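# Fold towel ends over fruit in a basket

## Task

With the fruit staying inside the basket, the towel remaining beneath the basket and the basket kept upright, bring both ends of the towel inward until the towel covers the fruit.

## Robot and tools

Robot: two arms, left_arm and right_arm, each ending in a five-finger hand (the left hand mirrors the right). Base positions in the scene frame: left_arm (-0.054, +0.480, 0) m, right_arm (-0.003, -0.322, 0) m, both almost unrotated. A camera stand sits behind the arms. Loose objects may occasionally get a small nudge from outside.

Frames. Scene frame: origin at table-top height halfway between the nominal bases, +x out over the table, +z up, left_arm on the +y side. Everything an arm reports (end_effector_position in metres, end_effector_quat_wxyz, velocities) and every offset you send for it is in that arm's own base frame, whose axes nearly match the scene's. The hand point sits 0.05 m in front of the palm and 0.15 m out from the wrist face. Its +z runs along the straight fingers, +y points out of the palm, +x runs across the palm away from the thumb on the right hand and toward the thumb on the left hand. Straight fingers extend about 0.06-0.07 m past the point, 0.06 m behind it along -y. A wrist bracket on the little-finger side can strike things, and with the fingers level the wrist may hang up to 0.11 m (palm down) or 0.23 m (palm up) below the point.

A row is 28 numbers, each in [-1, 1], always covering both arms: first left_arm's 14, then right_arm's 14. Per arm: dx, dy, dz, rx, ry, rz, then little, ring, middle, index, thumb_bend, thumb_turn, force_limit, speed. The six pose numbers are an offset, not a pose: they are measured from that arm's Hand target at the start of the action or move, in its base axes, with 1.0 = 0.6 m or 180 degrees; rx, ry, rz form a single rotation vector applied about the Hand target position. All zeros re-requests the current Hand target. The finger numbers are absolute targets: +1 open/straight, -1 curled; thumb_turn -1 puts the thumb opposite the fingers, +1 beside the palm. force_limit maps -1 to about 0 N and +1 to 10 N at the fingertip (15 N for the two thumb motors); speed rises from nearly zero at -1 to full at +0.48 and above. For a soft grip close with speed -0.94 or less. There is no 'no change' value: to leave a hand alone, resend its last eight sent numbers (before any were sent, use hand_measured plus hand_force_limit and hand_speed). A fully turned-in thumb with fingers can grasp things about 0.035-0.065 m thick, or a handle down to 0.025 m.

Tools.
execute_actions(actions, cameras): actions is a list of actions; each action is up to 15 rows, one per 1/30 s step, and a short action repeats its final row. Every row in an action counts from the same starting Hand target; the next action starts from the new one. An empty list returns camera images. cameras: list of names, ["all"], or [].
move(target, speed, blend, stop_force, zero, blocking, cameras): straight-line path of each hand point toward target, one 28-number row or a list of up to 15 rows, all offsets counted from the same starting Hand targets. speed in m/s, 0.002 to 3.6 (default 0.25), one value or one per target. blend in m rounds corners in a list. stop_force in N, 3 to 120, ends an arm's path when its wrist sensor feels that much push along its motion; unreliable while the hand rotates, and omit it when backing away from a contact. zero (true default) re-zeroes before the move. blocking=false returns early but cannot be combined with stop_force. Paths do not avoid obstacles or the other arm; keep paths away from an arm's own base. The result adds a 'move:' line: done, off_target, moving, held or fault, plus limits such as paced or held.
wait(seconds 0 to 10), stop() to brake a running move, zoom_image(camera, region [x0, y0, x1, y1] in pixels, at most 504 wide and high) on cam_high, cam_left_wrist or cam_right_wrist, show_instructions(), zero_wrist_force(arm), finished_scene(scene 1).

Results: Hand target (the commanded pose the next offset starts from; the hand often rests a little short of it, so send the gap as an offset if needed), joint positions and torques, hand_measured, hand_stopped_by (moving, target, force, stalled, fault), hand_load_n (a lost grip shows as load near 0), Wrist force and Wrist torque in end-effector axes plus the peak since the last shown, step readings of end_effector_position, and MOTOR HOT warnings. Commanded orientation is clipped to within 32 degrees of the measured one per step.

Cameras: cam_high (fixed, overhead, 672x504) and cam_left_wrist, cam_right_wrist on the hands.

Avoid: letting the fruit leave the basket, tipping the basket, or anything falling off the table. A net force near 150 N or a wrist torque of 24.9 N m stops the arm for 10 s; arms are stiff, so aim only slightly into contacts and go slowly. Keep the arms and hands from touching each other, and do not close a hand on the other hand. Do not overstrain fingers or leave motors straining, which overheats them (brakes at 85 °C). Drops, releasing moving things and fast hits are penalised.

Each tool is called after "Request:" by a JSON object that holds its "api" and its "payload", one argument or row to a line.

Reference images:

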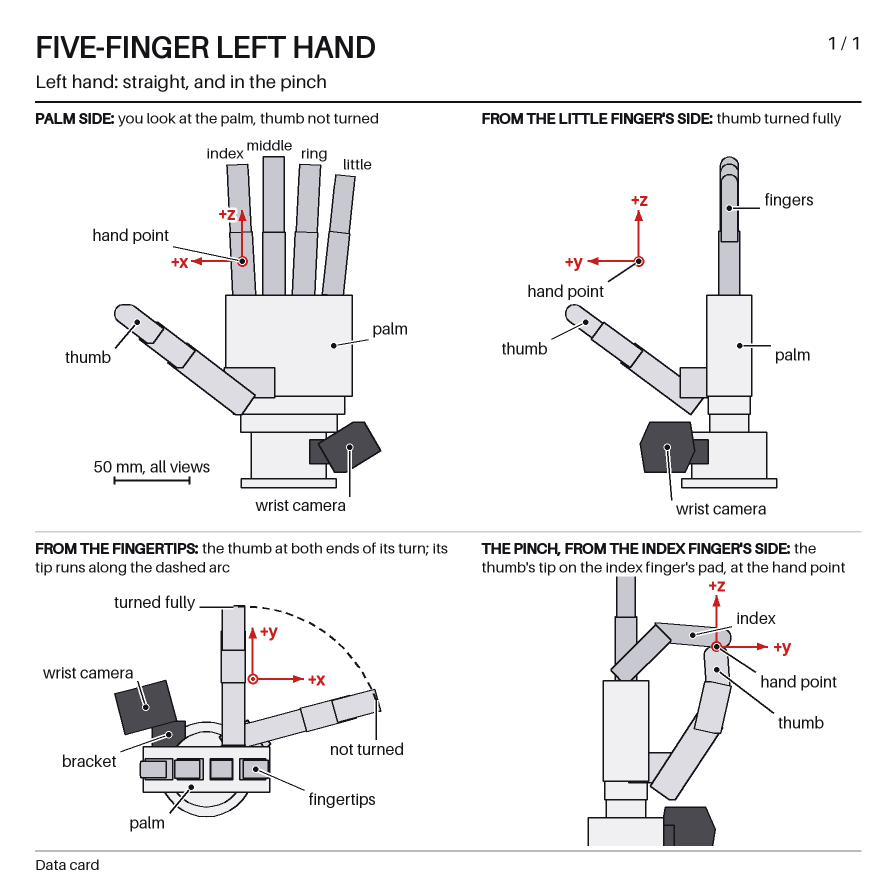

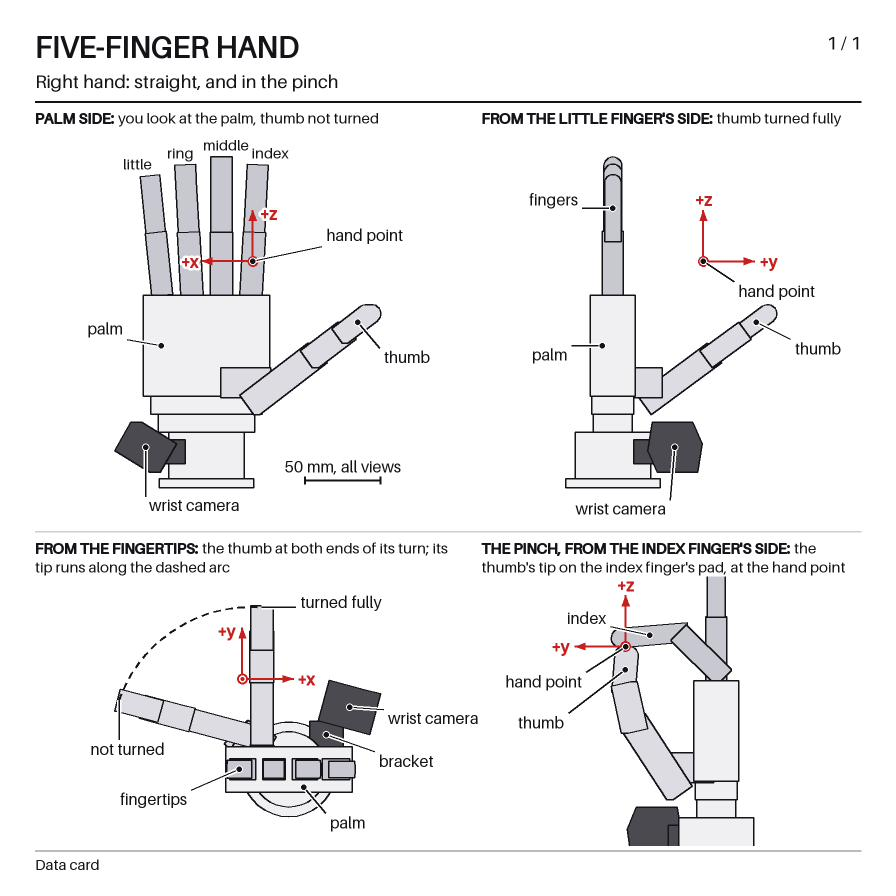

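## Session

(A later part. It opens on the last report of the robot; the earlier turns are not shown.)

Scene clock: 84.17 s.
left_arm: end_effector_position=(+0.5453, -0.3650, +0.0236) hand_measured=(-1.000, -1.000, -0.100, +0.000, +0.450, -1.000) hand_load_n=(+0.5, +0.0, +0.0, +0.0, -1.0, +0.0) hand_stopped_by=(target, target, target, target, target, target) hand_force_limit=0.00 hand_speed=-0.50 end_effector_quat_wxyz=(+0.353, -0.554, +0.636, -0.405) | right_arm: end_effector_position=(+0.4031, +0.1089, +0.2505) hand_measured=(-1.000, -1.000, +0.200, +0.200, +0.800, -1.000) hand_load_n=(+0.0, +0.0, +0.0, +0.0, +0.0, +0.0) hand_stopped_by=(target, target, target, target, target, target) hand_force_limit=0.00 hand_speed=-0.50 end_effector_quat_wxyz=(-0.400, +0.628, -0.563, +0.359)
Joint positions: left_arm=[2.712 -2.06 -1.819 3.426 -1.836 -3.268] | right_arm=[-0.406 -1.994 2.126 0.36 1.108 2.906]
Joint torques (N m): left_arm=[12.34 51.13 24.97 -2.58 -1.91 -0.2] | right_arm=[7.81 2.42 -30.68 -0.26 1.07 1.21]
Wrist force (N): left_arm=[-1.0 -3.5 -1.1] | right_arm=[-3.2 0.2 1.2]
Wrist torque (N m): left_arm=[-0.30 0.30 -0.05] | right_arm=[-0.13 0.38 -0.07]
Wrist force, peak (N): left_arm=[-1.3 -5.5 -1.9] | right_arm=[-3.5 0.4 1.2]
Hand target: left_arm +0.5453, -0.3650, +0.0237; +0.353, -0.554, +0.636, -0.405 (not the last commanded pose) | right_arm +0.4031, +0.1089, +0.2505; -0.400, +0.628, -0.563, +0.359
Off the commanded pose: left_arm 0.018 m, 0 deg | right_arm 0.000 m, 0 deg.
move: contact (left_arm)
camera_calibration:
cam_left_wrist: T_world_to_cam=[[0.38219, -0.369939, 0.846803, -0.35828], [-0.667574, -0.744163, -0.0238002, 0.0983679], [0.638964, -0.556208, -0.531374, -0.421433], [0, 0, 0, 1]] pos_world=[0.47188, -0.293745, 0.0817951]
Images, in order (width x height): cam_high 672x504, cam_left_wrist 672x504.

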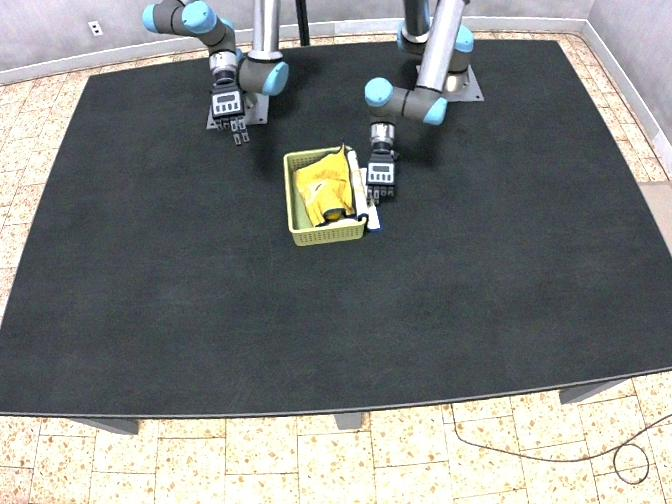

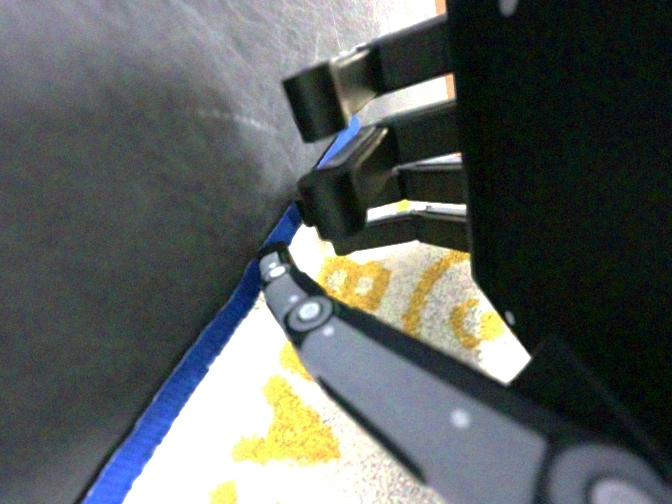

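Request:
{"api": "move", "payload": {
  "target": [
    [0,0,0.0167,0,0,0,-1,-1,-0.1,0,0.45,-1,0,-0.5,0,0,0,0,0,0,-1,-1,0.2,0.2,0.8,-1,0,-0.5],
    [0,-0.0133,0.0167,0,0,0,-1,-1,-0.1,0,0.45,-1,0,-0.5,0,0,0,0,0,0,-1,-1,0.2,0.2,0.8,-1,0,-0.5]
  ],
  "speed": 0.06,
  "blend": [0.004,0],
  "stop_force": null
}}

Request:
{"api": "move", "payload": {
  "target": [0,0,-0.035,0,0,0,-1,-1,-0.1,0,0.45,-1,0,-0.5,0,0,0,0,0,0,-1,-1,0.2,0.2,0.8,-1,0,-0.5],
  "speed": 0.01,
  "stop_force": 3,
  "cameras": ["cam_left_wrist"]
}}

Scene clock: 85.30 s.
left_arm: end_effector_position=(+0.5452, -0.3731, +0.0335) hand_measured=(-1.000, -1.000, -0.100, +0.000, +0.450, -1.000) hand_load_n=(+0.0, -0.5, +0.0, +0.0, +0.0, +0.0) hand_stopped_by=(target, target, target, target, target, target) hand_force_limit=0.00 hand_speed=-0.50 end_effector_quat_wxyz=(+0.353, -0.554, +0.636, -0.404) end_effector_velocity=(+0.000, +0.002, +0.000) end_effector_angular_velocity=(-0.002, +0.000, -0.001) | right_arm: end_effector_position=(+0.4031, +0.1089, +0.2505) hand_measured=(-1.000, -1.000, +0.200, +0.200, +0.800, -1.000) hand_load_n=(+0.0, +0.5, +0.0, +0.0, -0.5, +0.0) hand_stopped_by=(target, target, target, target, target, target) hand_force_limit=0.00 hand_speed=-0.50 end_effector_quat_wxyz=(-0.400, +0.628, -0.563, +0.359)
Joint positions: left_arm=[2.695 -2.055 -1.795 3.393 -1.851 -3.276] | right_arm=[-0.406 -1.994 2.126 0.36 1.108 2.906]
Joint velocities: left_arm=[0.005 0.003 -0.005 0.003 0.006 0.001] | right_arm=[within noise]
Joint torques (N m): left_arm=[11.9 52.5 7.24 1.82 1.67 1.62] | right_arm=[7.14 3.62 -31.04 -0.75 1.09 1.19]
Wrist force (N): left_arm=[-1.4 -1.1 0.1] | right_arm=[-3.4 0.3 1.4]
Wrist torque (N m): left_arm=[-0.20 0.37 -0.08] | right_arm=[-0.12 0.41 -0.09]
Wrist force, peak (N): left_arm=[-1.7 -3.4 -0.9] | right_arm=[-3.4 0.3 1.4]
Hand target: left_arm +0.5453, -0.3730, +0.0337; +0.353, -0.554, +0.636, -0.405 | right_arm +0.4031, +0.1089, +0.2505; -0.400, +0.628, -0.563, +0.359
Off the commanded pose: left_arm 0.000 m, 0 deg | right_arm 0.000 m, 0 deg.
move: done

Scene clock: 87.40 s.
left_arm: end_effector_position=(+0.5453, -0.3730, +0.0237) hand_measured=(-1.000, -1.000, -0.100, +0.000, +0.450, -1.000) hand_load_n=(+0.0, +0.0, -0.5, +0.0, -0.5, +0.0) hand_stopped_by=(target, target, target, target, target, target) hand_force_limit=0.00 hand_speed=-0.50 end_effector_quat_wxyz=(+0.353, -0.554, +0.636, -0.405) | right_arm: end_effector_position=(+0.4031, +0.1089, +0.2505) hand_measured=(-1.000, -1.000, +0.200, +0.200, +0.800, -1.000) hand_load_n=(+0.0, +0.0, +0.0, +0.0, +0.0, +0.0) hand_stopped_by=(target, target, target, target, target, target) hand_force_limit=0.00 hand_speed=-0.50 end_effector_quat_wxyz=(-0.400, +0.628, -0.563, +0.359)
Joint positions: left_arm=[2.695 -2.071 -1.802 3.417 -1.851 -3.275] | right_arm=[-0.406 -1.994 2.126 0.36 1.108 2.906]
Joint torques (N m): left_arm=[12.44 51.34 25.1 -2.47 1.44 1.52] | right_arm=[7.61 4.15 -30.48 -1.61 1.12 1.14]
Wrist force (N): left_arm=[-1.4 -3.8 -1.3] | right_arm=[-3.3 0.3 1.2]
Wrist torque (N m): left_arm=[-0.32 0.35 -0.04] | right_arm=[-0.11 0.40 -0.08]
Wrist force, peak (N): left_arm=[-1.2 -6.1 -2.3] | right_arm=[-3.5 0.6 1.4]
Hand target: left_arm +0.5453, -0.3730, +0.0237; +0.353, -0.554, +0.636, -0.405 (not the last commanded pose) | right_arm +0.4031, +0.1089, +0.2505; -0.400, +0.628, -0.563, +0.359
Off the commanded pose: left_arm 0.011 m, 0 deg | right_arm 0.000 m, 0 deg.
move: contact (left_arm)
camera_calibration:
cam_left_wrist: T_world_to_cam=[[0.38219, -0.369939, 0.846803, -0.361362], [-0.667574, -0.744163, -0.0238002, 0.0924838], [0.638964, -0.556208, -0.531374, -0.425894], [0, 0, 0, 1]] pos_world=[0.47198, -0.301745, 0.0818951]
Images, in order (width x height): cam_left_wrist 672x504.

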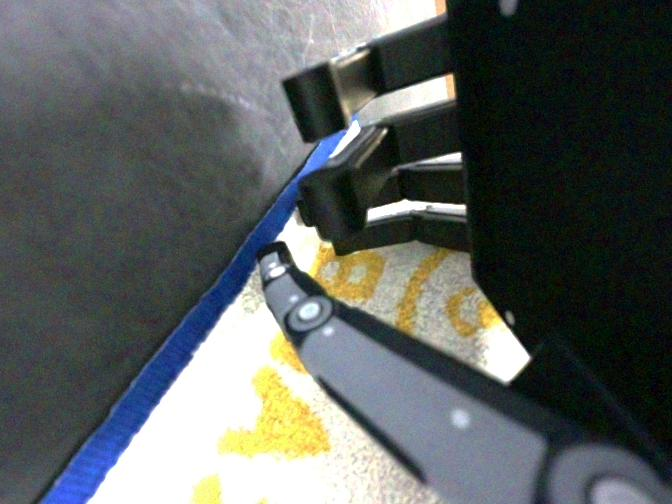

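Request:
{"api": "execute_actions", "payload": {
  "actions": [
    [[0,0,-0.002,0,0,0,-1,-1,-0.2,-0.1,0.4,-1,0,-0.88,0,0,0,0,0,0,-1,-1,0.2,0.2,0.8,-1,0,-0.5],[0,0,-0.0035,0,0,0,-1,-1,-0.2,-0.1,0.4,-1,0,-0.88,0,0,0,0,0,0,-1,-1,0.2,0.2,0.8,-1,0,-0.5]],
    [[0,0,-0.002,0,0,0,-1,-1,-0.3,-0.2,0.33,-1,0,-0.88,0,0,0,0,0,0,-1,-1,0.2,0.2,0.8,-1,0,-0.5],[0,0,-0.004,0,0,0,-1,-1,-0.3,-0.2,0.33,-1,0,-0.88,0,0,0,0,0,0,-1,-1,0.2,0.2,0.8,-1,0,-0.5]],
    [[0,0,0,0,0,0,-1,-1,-0.4,-0.32,0.27,-1,0.4,-0.85,0,0,0,0,0,0,-1,-1,0.2,0.2,0.8,-1,0,-0.5]],
    [[0,0,0,0,0,0,-1,-1,-0.48,-0.42,0.2,-1,0.4,-0.85,0,0,0,0,0,0,-1,-1,0.2,0.2,0.8,-1,0,-0.5]]
  ],
  "cameras": ["cam_left_wrist"]
}}

Request:
{"api": "zoom_image", "payload": {
  "camera": "cam_left_wrist",
  "region": [200, 100, 420, 330]
}}

Scene clock: 90.13 s.
left_arm: end_effector_position=(+0.5453, -0.3730, +0.0192) hand_measured=(-1.000, -1.000, -0.264, -0.358, +0.324, -1.000) hand_load_n=(+0.0, +0.0, +8.0, +6.5, +12.5, -1.0) hand_stopped_by=(target, target, force, force, force, target) hand_force_limit=0.40 hand_speed=-0.85 end_effector_quat_wxyz=(+0.353, -0.554, +0.636, -0.405) | right_arm: end_effector_position=(+0.4031, +0.1089, +0.2505) hand_measured=(-1.000, -1.000, +0.200, +0.200, +0.800, -1.000) hand_load_n=(+0.0, +0.0, +0.0, +0.0, +0.0, +0.0) hand_stopped_by=(target, target, target, target, target, target) hand_force_limit=0.00 hand_speed=-0.50 end_effector_quat_wxyz=(-0.400, +0.628, -0.563, +0.359)
Joint positions: left_arm=[2.695 -2.078 -1.805 3.427 -1.851 -3.275] | right_arm=[-0.406 -1.994 2.126 0.36 1.108 2.906]
Joint torques (N m): left_arm=[10.85 40.64 18.35 -4.03 1.42 1.48] | right_arm=[7.83 3.8 -30.43 -1.88 1.05 1.12]
Wrist force (N): left_arm=[-1.0 -19.8 -6.6] | right_arm=[-3.2 0.3 1.3]
Wrist torque (N m): left_arm=[-0.80 0.25 0.27] | right_arm=[-0.11 0.38 -0.08]
Wrist force, peak (N): left_arm=[-1.1 -30.8 -11.8] | right_arm=[-3.5 0.4 1.2]
Hand target: left_arm +0.5453, -0.3730, +0.0192; +0.353, -0.554, +0.636, -0.405 | right_arm +0.4031, +0.1089, +0.2505; -0.400, +0.628, -0.563, +0.359
Off the commanded pose: left_arm 0.000 m, 0 deg | right_arm 0.000 m, 0 deg.
Step readings (end_effector_position of left_arm | right_arm):
0: (+0.5453, -0.3730, +0.0237) | (+0.4031, +0.1089, +0.2505)
1: (+0.5453, -0.3730, +0.0237) | (+0.4031, +0.1089, +0.2505)
2: (+0.5453, -0.3730, +0.0236) | (+0.4031, +0.1089, +0.2505)
4: (+0.5454, -0.3731, +0.0223) | (+0.4031, +0.1089, +0.2505)
8: (+0.5454, -0.3731, +0.0217) | (+0.4031, +0.1089, +0.2505)
15: (+0.5453, -0.3730, +0.0216) | (+0.4031, +0.1089, +0.2505)
16: (+0.5453, -0.3730, +0.0215) | (+0.4031, +0.1089, +0.2505)
17: (+0.5452, -0.3730, +0.0212) | (+0.4031, +0.1089, +0.2505)
19: (+0.5453, -0.3730, +0.0198) | (+0.4031, +0.1089, +0.2505)
23: (+0.5454, -0.3731, +0.0191) | (+0.4031, +0.1089, +0.2505)
30: (+0.5452, -0.3730, +0.0190) | (+0.4031, +0.1089, +0.2505)
31: (+0.5452, -0.3730, +0.0191) | (+0.4031, +0.1089, +0.2505)
32: (+0.5452, -0.3730, +0.0191) | (+0.4031, +0.1089, +0.2505)
34: (+0.5452, -0.3730, +0.0191) | (+0.4031, +0.1089, +0.2505)
38: (+0.5452, -0.3730, +0.0191) | (+0.4031, +0.1089, +0.2505)
45: (+0.5452, -0.3730, +0.0192) | (+0.4031, +0.1089, +0.2505)
46: (+0.5452, -0.3730, +0.0192) | (+0.4031, +0.1089, +0.2505)
47: (+0.5452, -0.3730, +0.0192) | (+0.4031, +0.1089, +0.2505)
49: (+0.5452, -0.3730, +0.0192) | (+0.4031, +0.1089, +0.2505)
53: (+0.5453, -0.3730, +0.0192) | (+0.4031, +0.1089, +0.2505)
60: (+0.5453, -0.3730, +0.0192) | (+0.4031, +0.1089, +0.2505)
camera_calibration:
cam_left_wrist: T_world_to_cam=[[0.38219, -0.369939, 0.846803, -0.357552], [-0.667574, -0.744163, -0.0238002, 0.0923767], [0.638964, -0.556208, -0.531374, -0.428285], [0, 0, 0, 1]] pos_world=[0.47198, -0.301745, 0.0773951]
Images, in order (width x height): cam_left_wrist 672x504.

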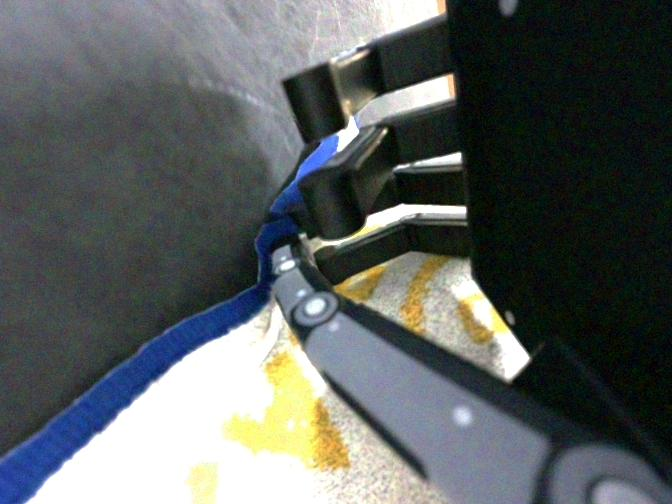

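Scaled by 2.191 from the camera's 672x504 image, which has a finer 960x720 frame.

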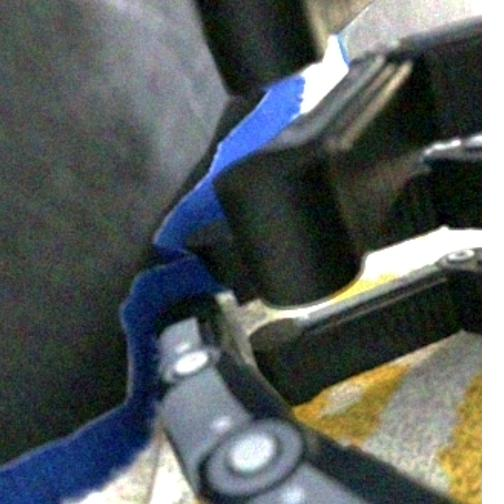

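Request:
{"api": "move", "payload": {
  "target": [
    [0,0.0167,0.2017,0,0,0,-1,-1,-0.48,-0.42,0.2,-1,0.4,-0.85,0,0,0,0,0,0,-1,-1,0.2,0.2,0.8,-1,0,-0.5],
    [0.0033,-0.0333,0.3183,0,0,0,-1,-1,-0.48,-0.42,0.2,-1,0.4,-0.85,0,0,0,0,0,0,-1,-1,0.2,0.2,0.8,-1,0,-0.5],
    [0.0167,-0.125,0.31,0,0,0,-1,-1,-0.48,-0.42,0.2,-1,0.4,-0.85,0,0,0,0,0,0,-1,-1,0.2,0.2,0.8,-1,0,-0.5],
    [0.0333,-0.2083,0.2517,0,0,0,-1,-1,-0.48,-0.42,0.2,-1,0.4,-0.85,0,0,0,0,0,0,-1,-1,0.2,0.2,0.8,-1,0,-0.5]
  ],
  "speed": [0.08,0.12,0.12,0.12],
  "blend": [0.02,0.02,0.02,0],
  "cameras": ["all"]
}}

Request:
{"api": "zoom_image", "payload": {
  "camera": "cam_high",
  "region": [250, 120, 400, 255]
}}

Scene clock: 96.07 s.
left_arm: end_effector_position=(+0.5652, -0.4980, +0.1702) hand_measured=(-1.000, -1.000, -0.264, -0.358, +0.324, -1.000) hand_load_n=(+0.0, +0.0, +7.5, +3.0, +13.0, -0.5) hand_stopped_by=(target, target, force, force, force, target) hand_force_limit=0.40 hand_speed=-0.85 end_effector_quat_wxyz=(+0.353, -0.554, +0.636, -0.405) | right_arm: end_effector_position=(+0.4031, +0.1089, +0.2505) hand_measured=(-1.000, -1.000, +0.200, +0.200, +0.800, -1.000) hand_load_n=(+0.0, +0.0, +0.0, +0.0, +0.0, +0.0) hand_stopped_by=(target, target, target, target, target, target) hand_force_limit=0.00 hand_speed=-0.50 end_effector_quat_wxyz=(-0.400, +0.628, -0.563, +0.359)
Joint positions: left_arm=[2.504 -2.136 -1.27 2.917 -2.022 -3.369] | right_arm=[-0.406 -1.994 2.126 0.36 1.108 2.906]
Joint torques (N m): left_arm=[10.99 45.18 19.13 -2.25 0.96 1.51] | right_arm=[7.54 3.82 -28.92 -1.87 1.11 1.18]
Wrist force (N): left_arm=[-1.6 -0.9 0.3] | right_arm=[-3.0 0.4 1.1]
Wrist torque (N m): left_arm=[-0.19 0.40 -0.08] | right_arm=[-0.10 0.36 -0.06]
Wrist force, peak (N): left_arm=[-1.0 -19.9 -6.6] | right_arm=[-3.4 0.6 1.1]
Hand target: left_arm +0.5653, -0.4980, +0.1702; +0.353, -0.554, +0.636, -0.405 | right_arm +0.4031, +0.1089, +0.2505; -0.400, +0.628, -0.563, +0.359
Off the commanded pose: left_arm 0.000 m, 0 deg | right_arm 0.000 m, 0 deg.
move: done
camera_calibration:
cam_left_wrist: T_world_to_cam=[[0.382118, -0.369974, 0.846821, -0.53925], [-0.667649, -0.744095, -0.0238244, 0.0163061], [0.63893, -0.556275, -0.531344, -0.430308], [0, 0, 0, 1]] pos_world=[0.49188, -0.426745, 0.228395]
cam_right_wrist: T_world_to_cam=[[-0.378069, -0.259958, -0.88853, 0.406736], [-0.618941, 0.784711, 0.0337762, 0.157646], [0.688459, 0.562718, -0.457573, -0.121375], [0, 0, 0, 1]] pos_world=[0.334909, 0.0503272, 0.300534]

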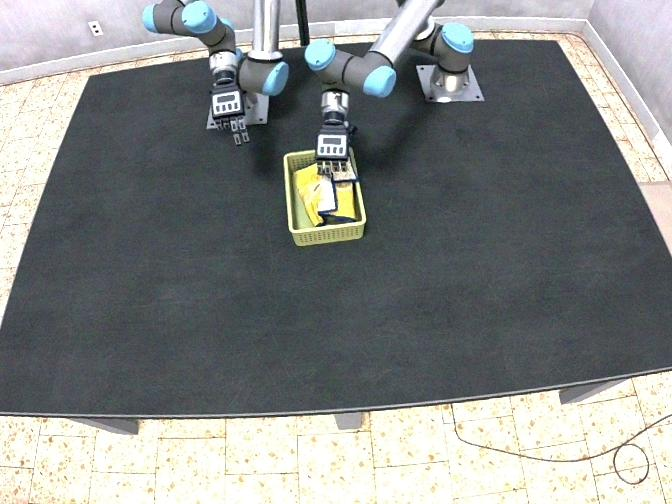

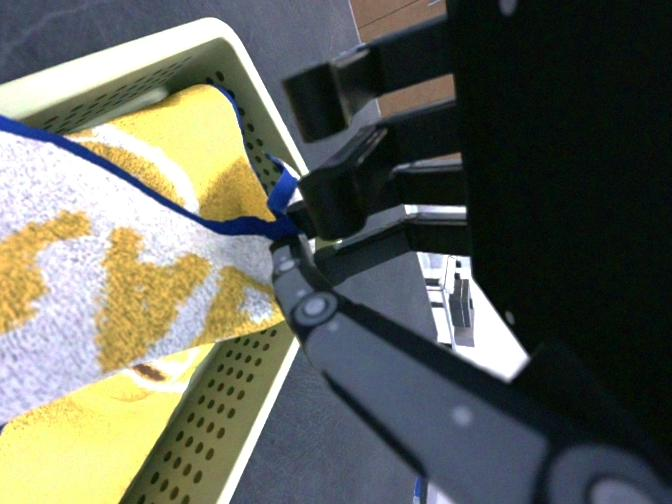

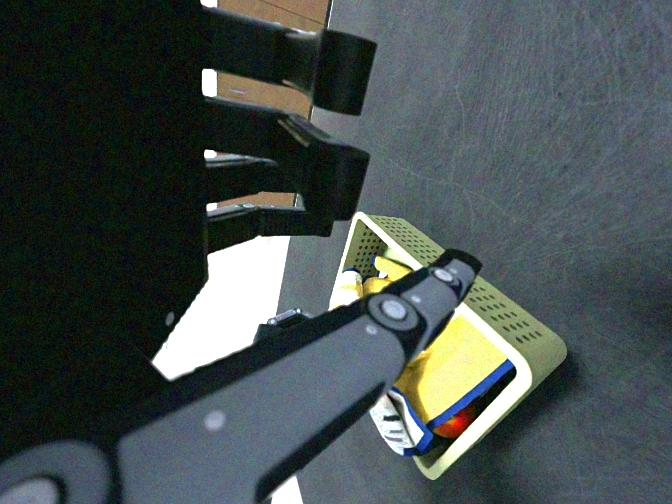

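Scaled by 3.360 from the camera's 672x504 image, which has a finer 960x720 frame.

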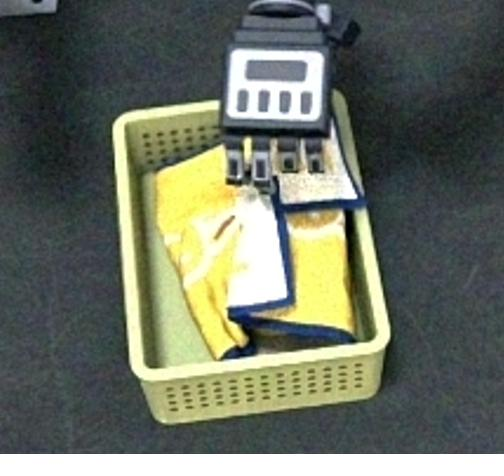

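Request:
{"api": "move", "payload": {
  "target": [0.0167,-0.0833,-0.0583,0,0,0,-1,-1,-0.48,-0.42,0.2,-1,0.4,-0.85,0,0,0,0,0,0,-1,-1,0.2,0.2,0.8,-1,0,-0.5],
  "speed": 0.1,
  "cameras": ["all"]
}}

Request:
{"api": "zoom_image", "payload": {
  "camera": "cam_high",
  "region": [250, 120, 400, 255]
}}

Scene clock: 99.10 s.
left_arm: end_effector_position=(+0.5751, -0.5480, +0.1352) hand_measured=(-1.000, -1.000, -0.264, -0.358, +0.324, -1.000) hand_load_n=(+0.0, +0.0, +7.5, +3.0, +13.0, -0.5) hand_stopped_by=(target, target, force, force, force, target) hand_force_limit=0.40 hand_speed=-0.85 end_effector_quat_wxyz=(+0.353, -0.554, +0.636, -0.404) | right_arm: end_effector_position=(+0.4031, +0.1089, +0.2505) hand_measured=(-1.000, -1.000, +0.200, +0.200, +0.800, -1.000) hand_load_n=(+0.0, +0.0, +0.0, +0.0, +0.0, +0.0) hand_stopped_by=(target, target, target, target, target, target) hand_force_limit=0.00 hand_speed=-0.50 end_effector_quat_wxyz=(-0.400, +0.628, -0.563, +0.359)
Joint positions: left_arm=[2.447 -2.276 -1.132 2.904 -2.072 -3.399] | right_arm=[-0.406 -1.994 2.126 0.36 1.108 2.906]
Joint torques (N m): left_arm=[13.27 53.1 19.93 1.94 1.28 1.66] | right_arm=[8.23 4.52 -28.6 -1.82 0.95 1.19]
Wrist force (N): left_arm=[-1.6 -0.9 0.0] | right_arm=[-3.2 0.4 1.2]
Wrist torque (N m): left_arm=[-0.18 0.40 -0.07] | right_arm=[-0.10 0.39 -0.07]
Wrist force, peak (N): left_arm=[-2.8 -1.3 -0.3] | right_arm=[-3.4 0.4 1.3]
Hand target: left_arm +0.5753, -0.5480, +0.1352; +0.353, -0.554, +0.636, -0.405 | right_arm +0.4031, +0.1089, +0.2505; -0.400, +0.628, -0.563, +0.359
Off the commanded pose: left_arm 0.000 m, 0 deg | right_arm 0.000 m, 0 deg.
move: done
camera_calibration:
cam_left_wrist: T_world_to_cam=[[0.382272, -0.370111, 0.846691, -0.532011], [-0.667648, -0.744096, -0.0238278, -0.0151229], [0.638838, -0.556183, -0.531551, -0.482914], [0, 0, 0, 1]] pos_world=[0.50178, -0.476745, 0.193395]
cam_right_wrist: T_world_to_cam=[[-0.378069, -0.259958, -0.88853, 0.406736], [-0.618941, 0.784711, 0.0337762, 0.157646], [0.688459, 0.562718, -0.457573, -0.121375], [0, 0, 0, 1]] pos_world=[0.334909, 0.0503272, 0.300534]

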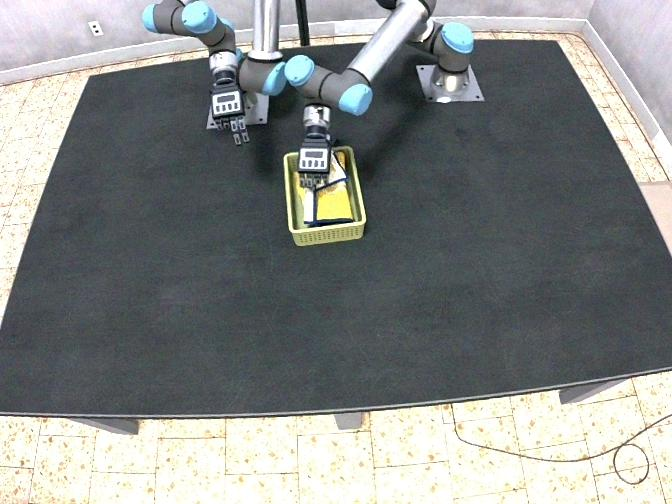

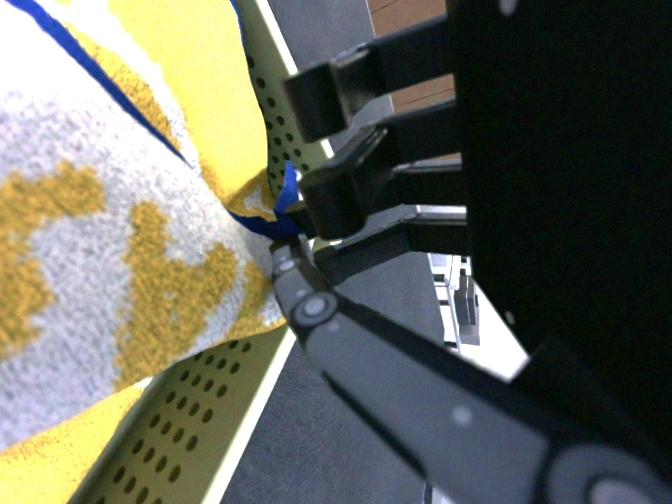

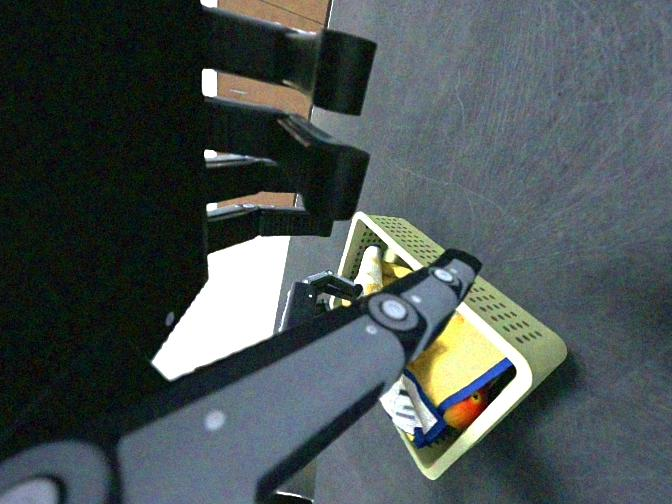

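Scaled by 3.360 from the camera's 672x504 image, which has a finer 960x720 frame.

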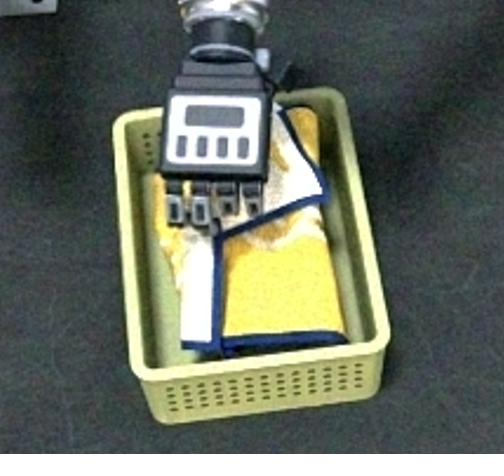

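Request:
{"api": "move", "payload": {
  "target": [-0.0167,-0.0333,-0.0333,0,0,0,-1,-1,-0.48,-0.42,0.2,-1,0.4,-0.85,0,0,0,0,0,0,-1,-1,0.2,0.2,0.8,-1,0,-0.5],
  "speed": 0.1,
  "cameras": ["all"]
}}

Request:
{"api": "zoom_image", "payload": {
  "camera": "cam_high",
  "region": [250, 120, 400, 255]
}}

Request:
{"api": "zoom_image", "payload": {
  "camera": "cam_right_wrist",
  "region": [320, 200, 580, 500]
}}

Scene clock: 100.83 s.
left_arm: end_effector_position=(+0.5652, -0.5682, +0.1152) hand_measured=(-1.000, -1.000, -0.264, -0.358, +0.324, -1.000) hand_load_n=(+0.0, +0.0, +8.0, +2.5, +13.0, -0.5) hand_stopped_by=(target, target, force, force, force, target) hand_force_limit=0.40 hand_speed=-0.85 end_effector_quat_wxyz=(+0.353, -0.554, +0.636, -0.405) end_effector_velocity=(+0.001, +0.002, +0.001) end_effector_angular_velocity=(+0.001, +0.002, -0.002) | right_arm: end_effector_position=(+0.4031, +0.1089, +0.2505) hand_measured=(-1.000, -1.000, +0.200, +0.200, +0.800, -1.000) hand_load_n=(+0.0, +0.0, +0.0, +0.0, +0.0, +0.0) hand_stopped_by=(target, target, target, target, target, target) hand_force_limit=0.00 hand_speed=-0.50 end_effector_quat_wxyz=(-0.400, +0.628, -0.563, +0.359)
Joint positions: left_arm=[2.411 -2.319 -1.112 2.917 -2.103 -3.419] | right_arm=[-0.406 -1.994 2.126 0.36 1.108 2.906]
Joint velocities: left_arm=[0.004 0.005 -0.004 -0.001 0.005 0.003] | right_arm=[within noise]
Joint torques (N m): left_arm=[12.8 65.38 11.46 -1.87 1.36 1.37] | right_arm=[7.45 3.97 -28.55 -1.85 1.04 1.2]
Wrist force (N): left_arm=[-1.7 -1.0 -0.1] | right_arm=[-3.1 0.3 1.0]
Wrist torque (N m): left_arm=[-0.19 0.40 -0.08] | right_arm=[-0.11 0.38 -0.07]
Wrist force, peak (N): left_arm=[-2.6 -1.7 0.2] | right_arm=[-3.5 0.5 1.2]
Hand target: left_arm +0.5653, -0.5680, +0.1153; +0.353, -0.554, +0.636, -0.405 | right_arm +0.4031, +0.1089, +0.2505; -0.400, +0.628, -0.563, +0.359
Off the commanded pose: left_arm 0.000 m, 0 deg | right_arm 0.000 m, 0 deg.
move: done
camera_calibration:
cam_left_wrist: T_world_to_cam=[[0.381936, -0.369712, 0.847017, -0.518461], [-0.667578, -0.74416, -0.0237932, -0.0373125], [0.639113, -0.556362, -0.531033, -0.49877], [0, 0, 0, 1]] pos_world=[0.49188, -0.496945, 0.173394]
cam_right_wrist: T_world_to_cam=[[-0.378069, -0.259958, -0.88853, 0.406736], [-0.618941, 0.784711, 0.0337762, 0.157646], [0.688459, 0.562718, -0.457573, -0.121375], [0, 0, 0, 1]] pos_world=[0.334909, 0.0503272, 0.300534]

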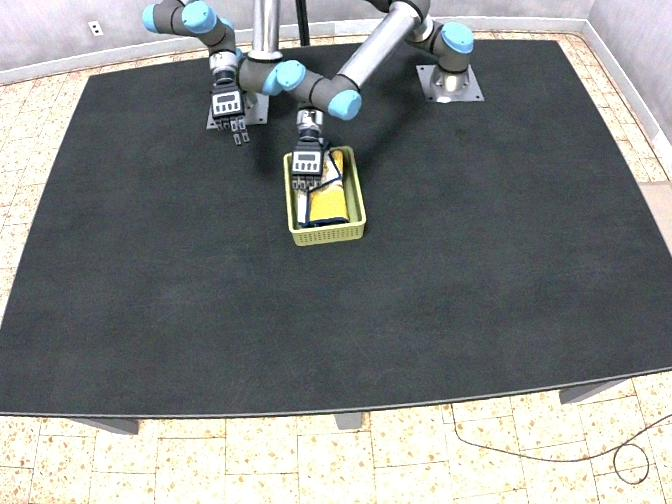

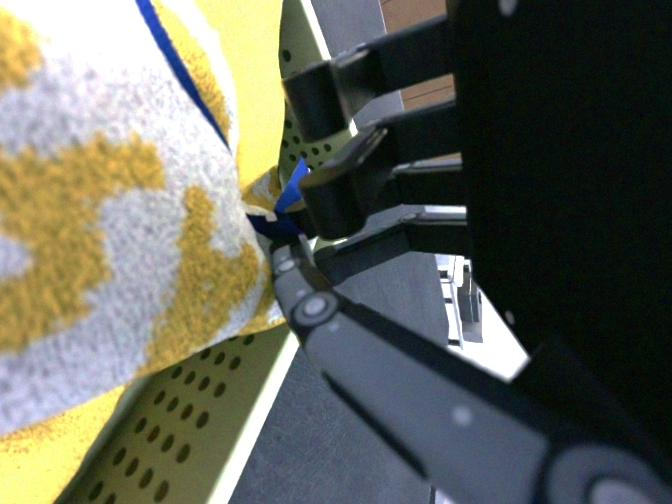

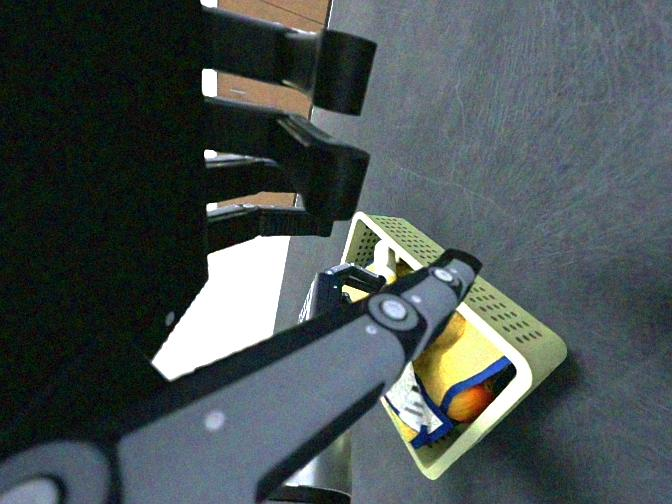

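Scaled by 3.360 from the camera's 672x504 image, which has a finer 960x720 frame.

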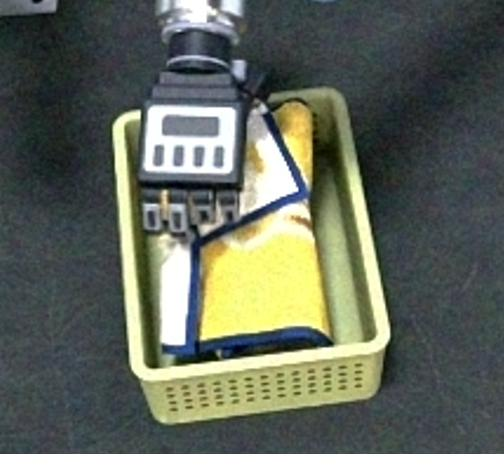

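Scaled by 1.680 from the camera's 672x504 image, which has a finer 960x720 frame.

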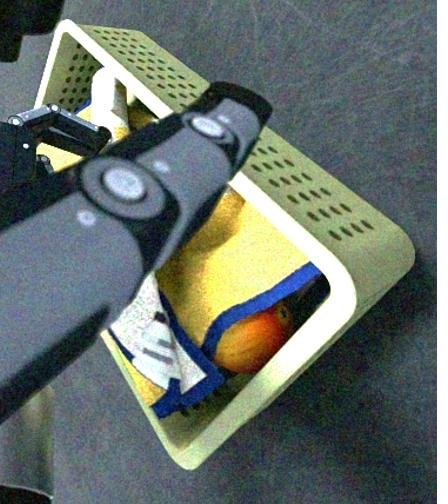

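Request:
{"api": "move", "payload": {
  "target": [
    [-0.015,0,-0.015,0,0,0,-1,-1,-0.48,-0.42,0.2,-1,0.4,-0.85,0,0,0,0,0,0,-1,-1,0.2,0.2,0.8,-1,0,-0.5],
    [-0.015,0,-0.015,0,0,0,-1,-1,0.2,0.2,0.8,-1,0,-0.5,0,0,0,0,0,0,-1,-1,0.2,0.2,0.8,-1,0,-0.5],
    [-0.02,0,0.17,0,0,0,-1,-1,0.2,0.2,0.8,-1,0,-0.5,0,0,0,0,0,0,-1,-1,0.2,0.2,0.8,-1,0,-0.5],
    [-0.22,0,0.2,0,0,0,-1,-1,0.2,0.2,0.8,-1,0,-0.5,0,0,0,0,0,0,-1,-1,0.2,0.2,0.8,-1,0,-0.5]
  ],
  "speed": [0.05,0.1,0.1,0.2],
  "blend": [0,0,0.02,0],
  "cameras": ["all"]
}}

Request:
{"api": "zoom_image", "payload": {
  "camera": "cam_high",
  "region": [250, 120, 400, 255]
}}

Request:
{"api": "zoom_image", "payload": {
  "camera": "cam_right_wrist",
  "region": [320, 200, 580, 500]
}}

Scene clock: 106.17 s.
left_arm: end_effector_position=(+0.4333, -0.5680, +0.2353) hand_measured=(-1.000, -1.000, +0.200, +0.200, +0.800, -1.000) hand_load_n=(+0.0, +0.0, +0.0, +0.0, +0.0, +0.0) hand_stopped_by=(target, target, target, target, target, target) hand_force_limit=0.00 hand_speed=-0.50 end_effector_quat_wxyz=(+0.353, -0.554, +0.636, -0.405) | right_arm: end_effector_position=(+0.4031, +0.1089, +0.2505) hand_measured=(-1.000, -1.000, +0.200, +0.200, +0.800, -1.000) hand_load_n=(+0.0, +0.0, +0.0, +0.0, -0.5, +0.0) hand_stopped_by=(target, target, target, target, target, target) hand_force_limit=0.00 hand_speed=-0.50 end_effector_quat_wxyz=(-0.400, +0.628, -0.563, +0.359)
Joint positions: left_arm=[2.247 -2.093 -1.179 2.701 -2.244 -3.522] | right_arm=[-0.406 -1.994 2.126 0.36 1.108 2.906]
Joint torques (N m): left_arm=[-3.47 40.12 18.29 2.21 -0.97 -0.11] | right_arm=[7.12 3.84 -27.95 -1.91 0.93 1.18]
Wrist force (N): left_arm=[-1.9 -0.6 0.1] | right_arm=[-3.0 0.6 1.1]
Wrist torque (N m): left_arm=[-0.13 0.47 -0.19] | right_arm=[-0.07 0.37 -0.06]
Wrist force, peak (N): left_arm=[-1.8 -2.0 0.9] | right_arm=[-3.4 0.4 1.3]
Hand target: left_arm +0.4333, -0.5680, +0.2353; +0.353, -0.554, +0.636, -0.405 | right_arm +0.4031, +0.1089, +0.2505; -0.400, +0.628, -0.563, +0.359
Off the commanded pose: left_arm 0.000 m, 0 deg | right_arm 0.000 m, 0 deg.
move: done
camera_calibration:
cam_left_wrist: T_world_to_cam=[[0.382118, -0.369974, 0.846821, -0.569875], [-0.667649, -0.744095, -0.0238244, -0.122292], [0.63893, -0.556275, -0.531344, -0.350382], [0, 0, 0, 1]] pos_world=[0.35998, -0.496745, 0.293495]
cam_right_wrist: T_world_to_cam=[[-0.378069, -0.259958, -0.88853, 0.406736], [-0.618941, 0.784711, 0.0337762, 0.157646], [0.688459, 0.562718, -0.457573, -0.121375], [0, 0, 0, 1]] pos_world=[0.334909, 0.0503272, 0.300534]

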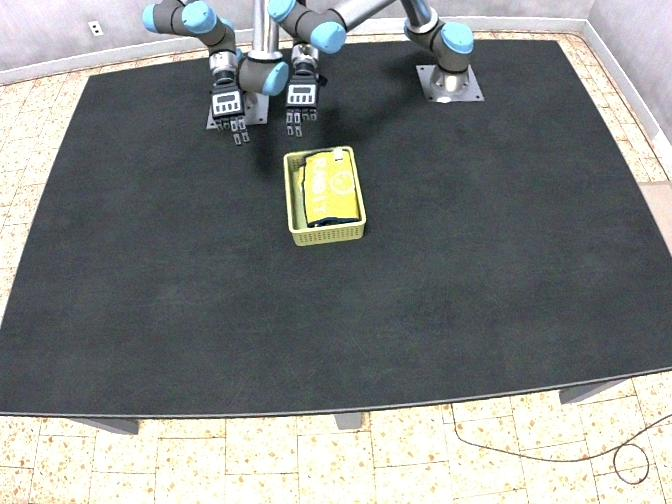

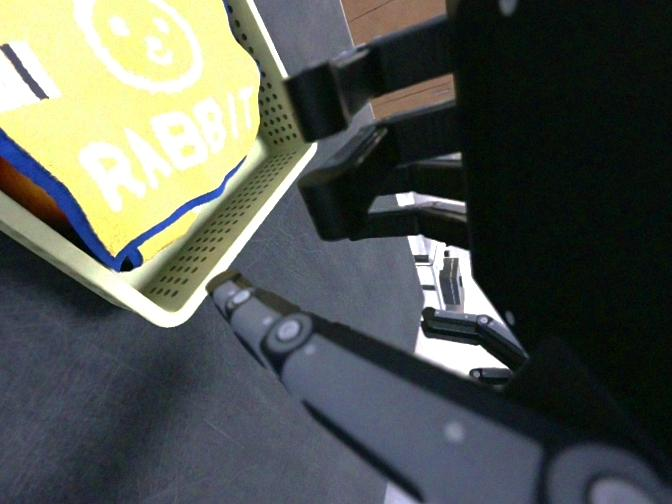

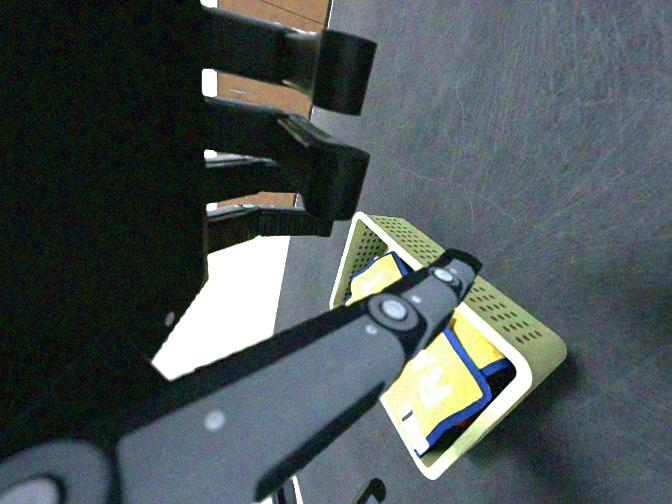

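Scaled by 3.360 from the camera's 672x504 image, which has a finer 960x720 frame.

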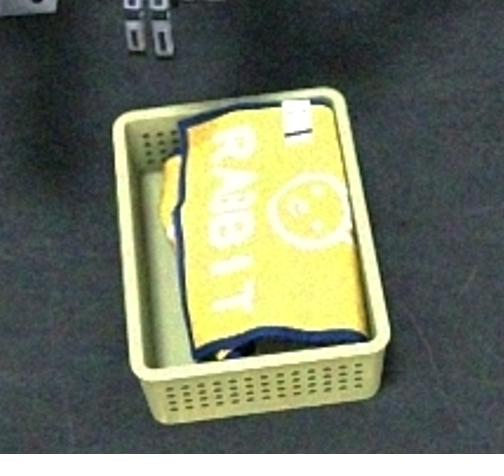

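Scaled by 1.680 from the camera's 672x504 image, which has a finer 960x720 frame.

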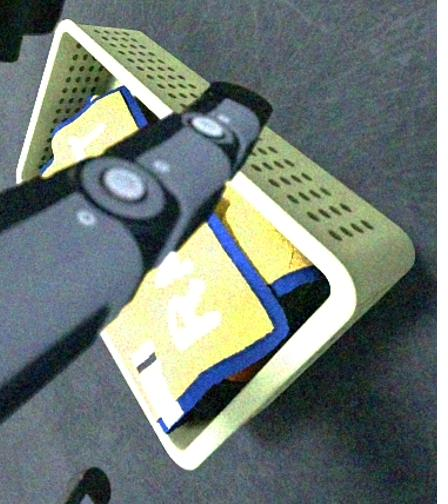

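Request:
{"api": "zoom_image", "payload": {
  "camera": "cam_high",
  "region": [280, 140, 370, 250]
}}

Request:
{"api": "zoom_image", "payload": {
  "camera": "cam_left_wrist",
  "region": [0, 0, 330, 330]
}}

Scaled by 4.582 from the camera's 672x504 image, which has a finer 960x720 frame.

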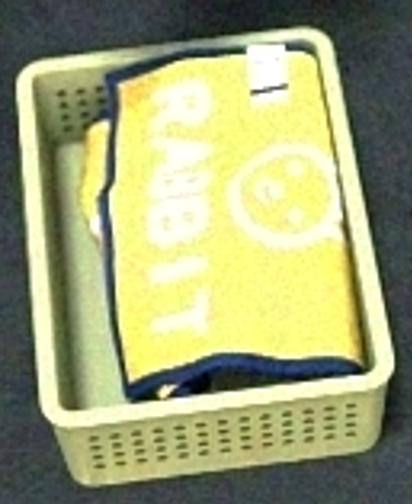

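Scaled by 1.527 from the camera's 672x504 image, which has a finer 960x720 frame.

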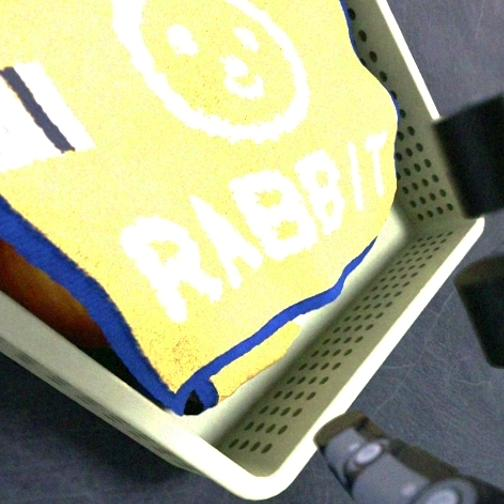

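Request:
{"api": "move", "payload": {
  "target": [0.228,0.0555,0.0312,0.1276,0.1466,0,-1,-1,0.2,0.2,0.8,-1,0,-0.5,0,0,0,0,0,0,-1,-1,0.2,0.2,0.8,-1,0,-0.5],
  "speed": 0.35,
  "cameras": ["cam_left_wrist", "cam_high"]
}}

Request:
{"api": "zoom_image", "payload": {
  "camera": "cam_left_wrist",
  "region": [0, 0, 340, 504]
}}

Scene clock: 110.90 s.
left_arm: end_effector_position=(+0.5692, -0.5337, +0.2534) hand_measured=(-1.000, -1.000, +0.200, +0.200, +0.800, -1.000) hand_load_n=(+0.5, +0.0, +0.0, +0.0, +0.0, +0.0) hand_stopped_by=(target, target, target, target, target, target) hand_force_limit=0.00 hand_speed=-0.50 end_effector_quat_wxyz=(+0.324, -0.523, +0.746, -0.256) | right_arm: end_effector_position=(+0.4031, +0.1089, +0.2505) hand_measured=(-1.000, -1.000, +0.200, +0.200, +0.800, -1.000) hand_load_n=(+0.0, +0.0, +0.0, -0.5, +0.0, +0.0) hand_stopped_by=(target, target, target, target, target, target) hand_force_limit=0.00 hand_speed=-0.50 end_effector_quat_wxyz=(-0.400, +0.628, -0.563, +0.359)
Joint positions: left_arm=[2.464 -2.65 -0.035 1.862 -2.024 -3.29] | right_arm=[-0.406 -1.994 2.126 0.36 1.108 2.906]
Joint torques (N m): left_arm=[2.97 60.36 8.97 0.37 1.05 -0.27] | right_arm=[7.18 4.18 -26.77 -1.77 1.02 1.21]
Wrist force (N): left_arm=[-1.3 -1.5 0.4] | right_arm=[-2.9 0.3 1.3]
Wrist torque (N m): left_arm=[-0.23 0.41 -0.05] | right_arm=[-0.13 0.34 -0.06]
Wrist force, peak (N): left_arm=[-2.2 -2.3 1.0] | right_arm=[-3.5 0.3 1.3]
Hand target: left_arm +0.5701, -0.5347, +0.2540; +0.302, -0.551, +0.766, -0.135 | right_arm +0.4031, +0.1089, +0.2505; -0.400, +0.628, -0.563, +0.359
Off the commanded pose: left_arm 0.001 m, 15 deg | right_arm 0.000 m, 0 deg.
elbow stopped short (left arm): the move would have taken joint 3 (elbow) straighter than the controller allows.
elbow read too straight (left arm): the controller reads joint 3 (elbow) straighter than it allows; while it does, the hand can move without a command.
move: off_target (left_arm)
camera_calibration:
cam_left_wrist: T_world_to_cam=[[0.529228, -0.604348, 0.595551, -0.769528], [-0.733353, -0.678831, -0.0371741, 0.0699788], [0.426744, -0.417076, -0.802457, -0.144775], [0, 0, 0, 1]] pos_world=[0.520357, -0.477941, 0.344719]
Images, in order (width x height): cam_high 672x504, cam_left_wrist 672x504.

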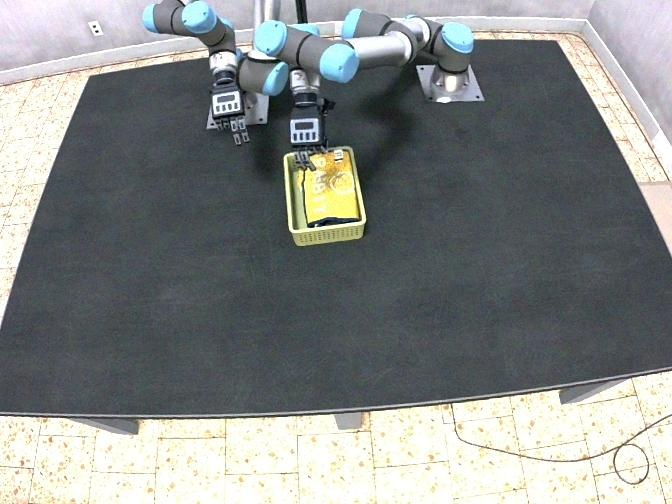

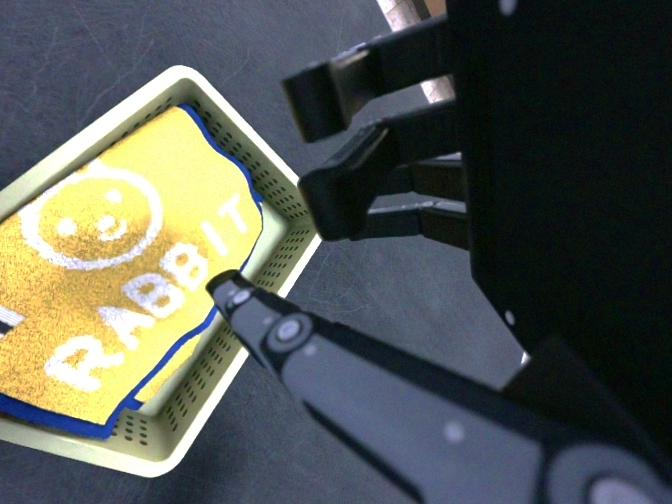

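Scaled by 1.000.

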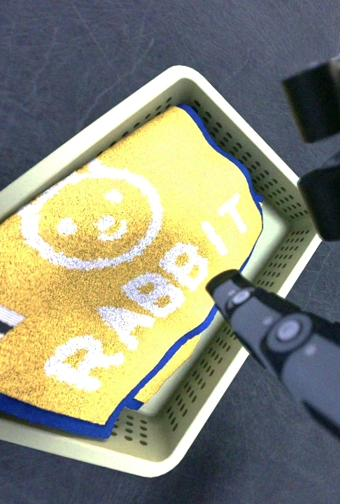

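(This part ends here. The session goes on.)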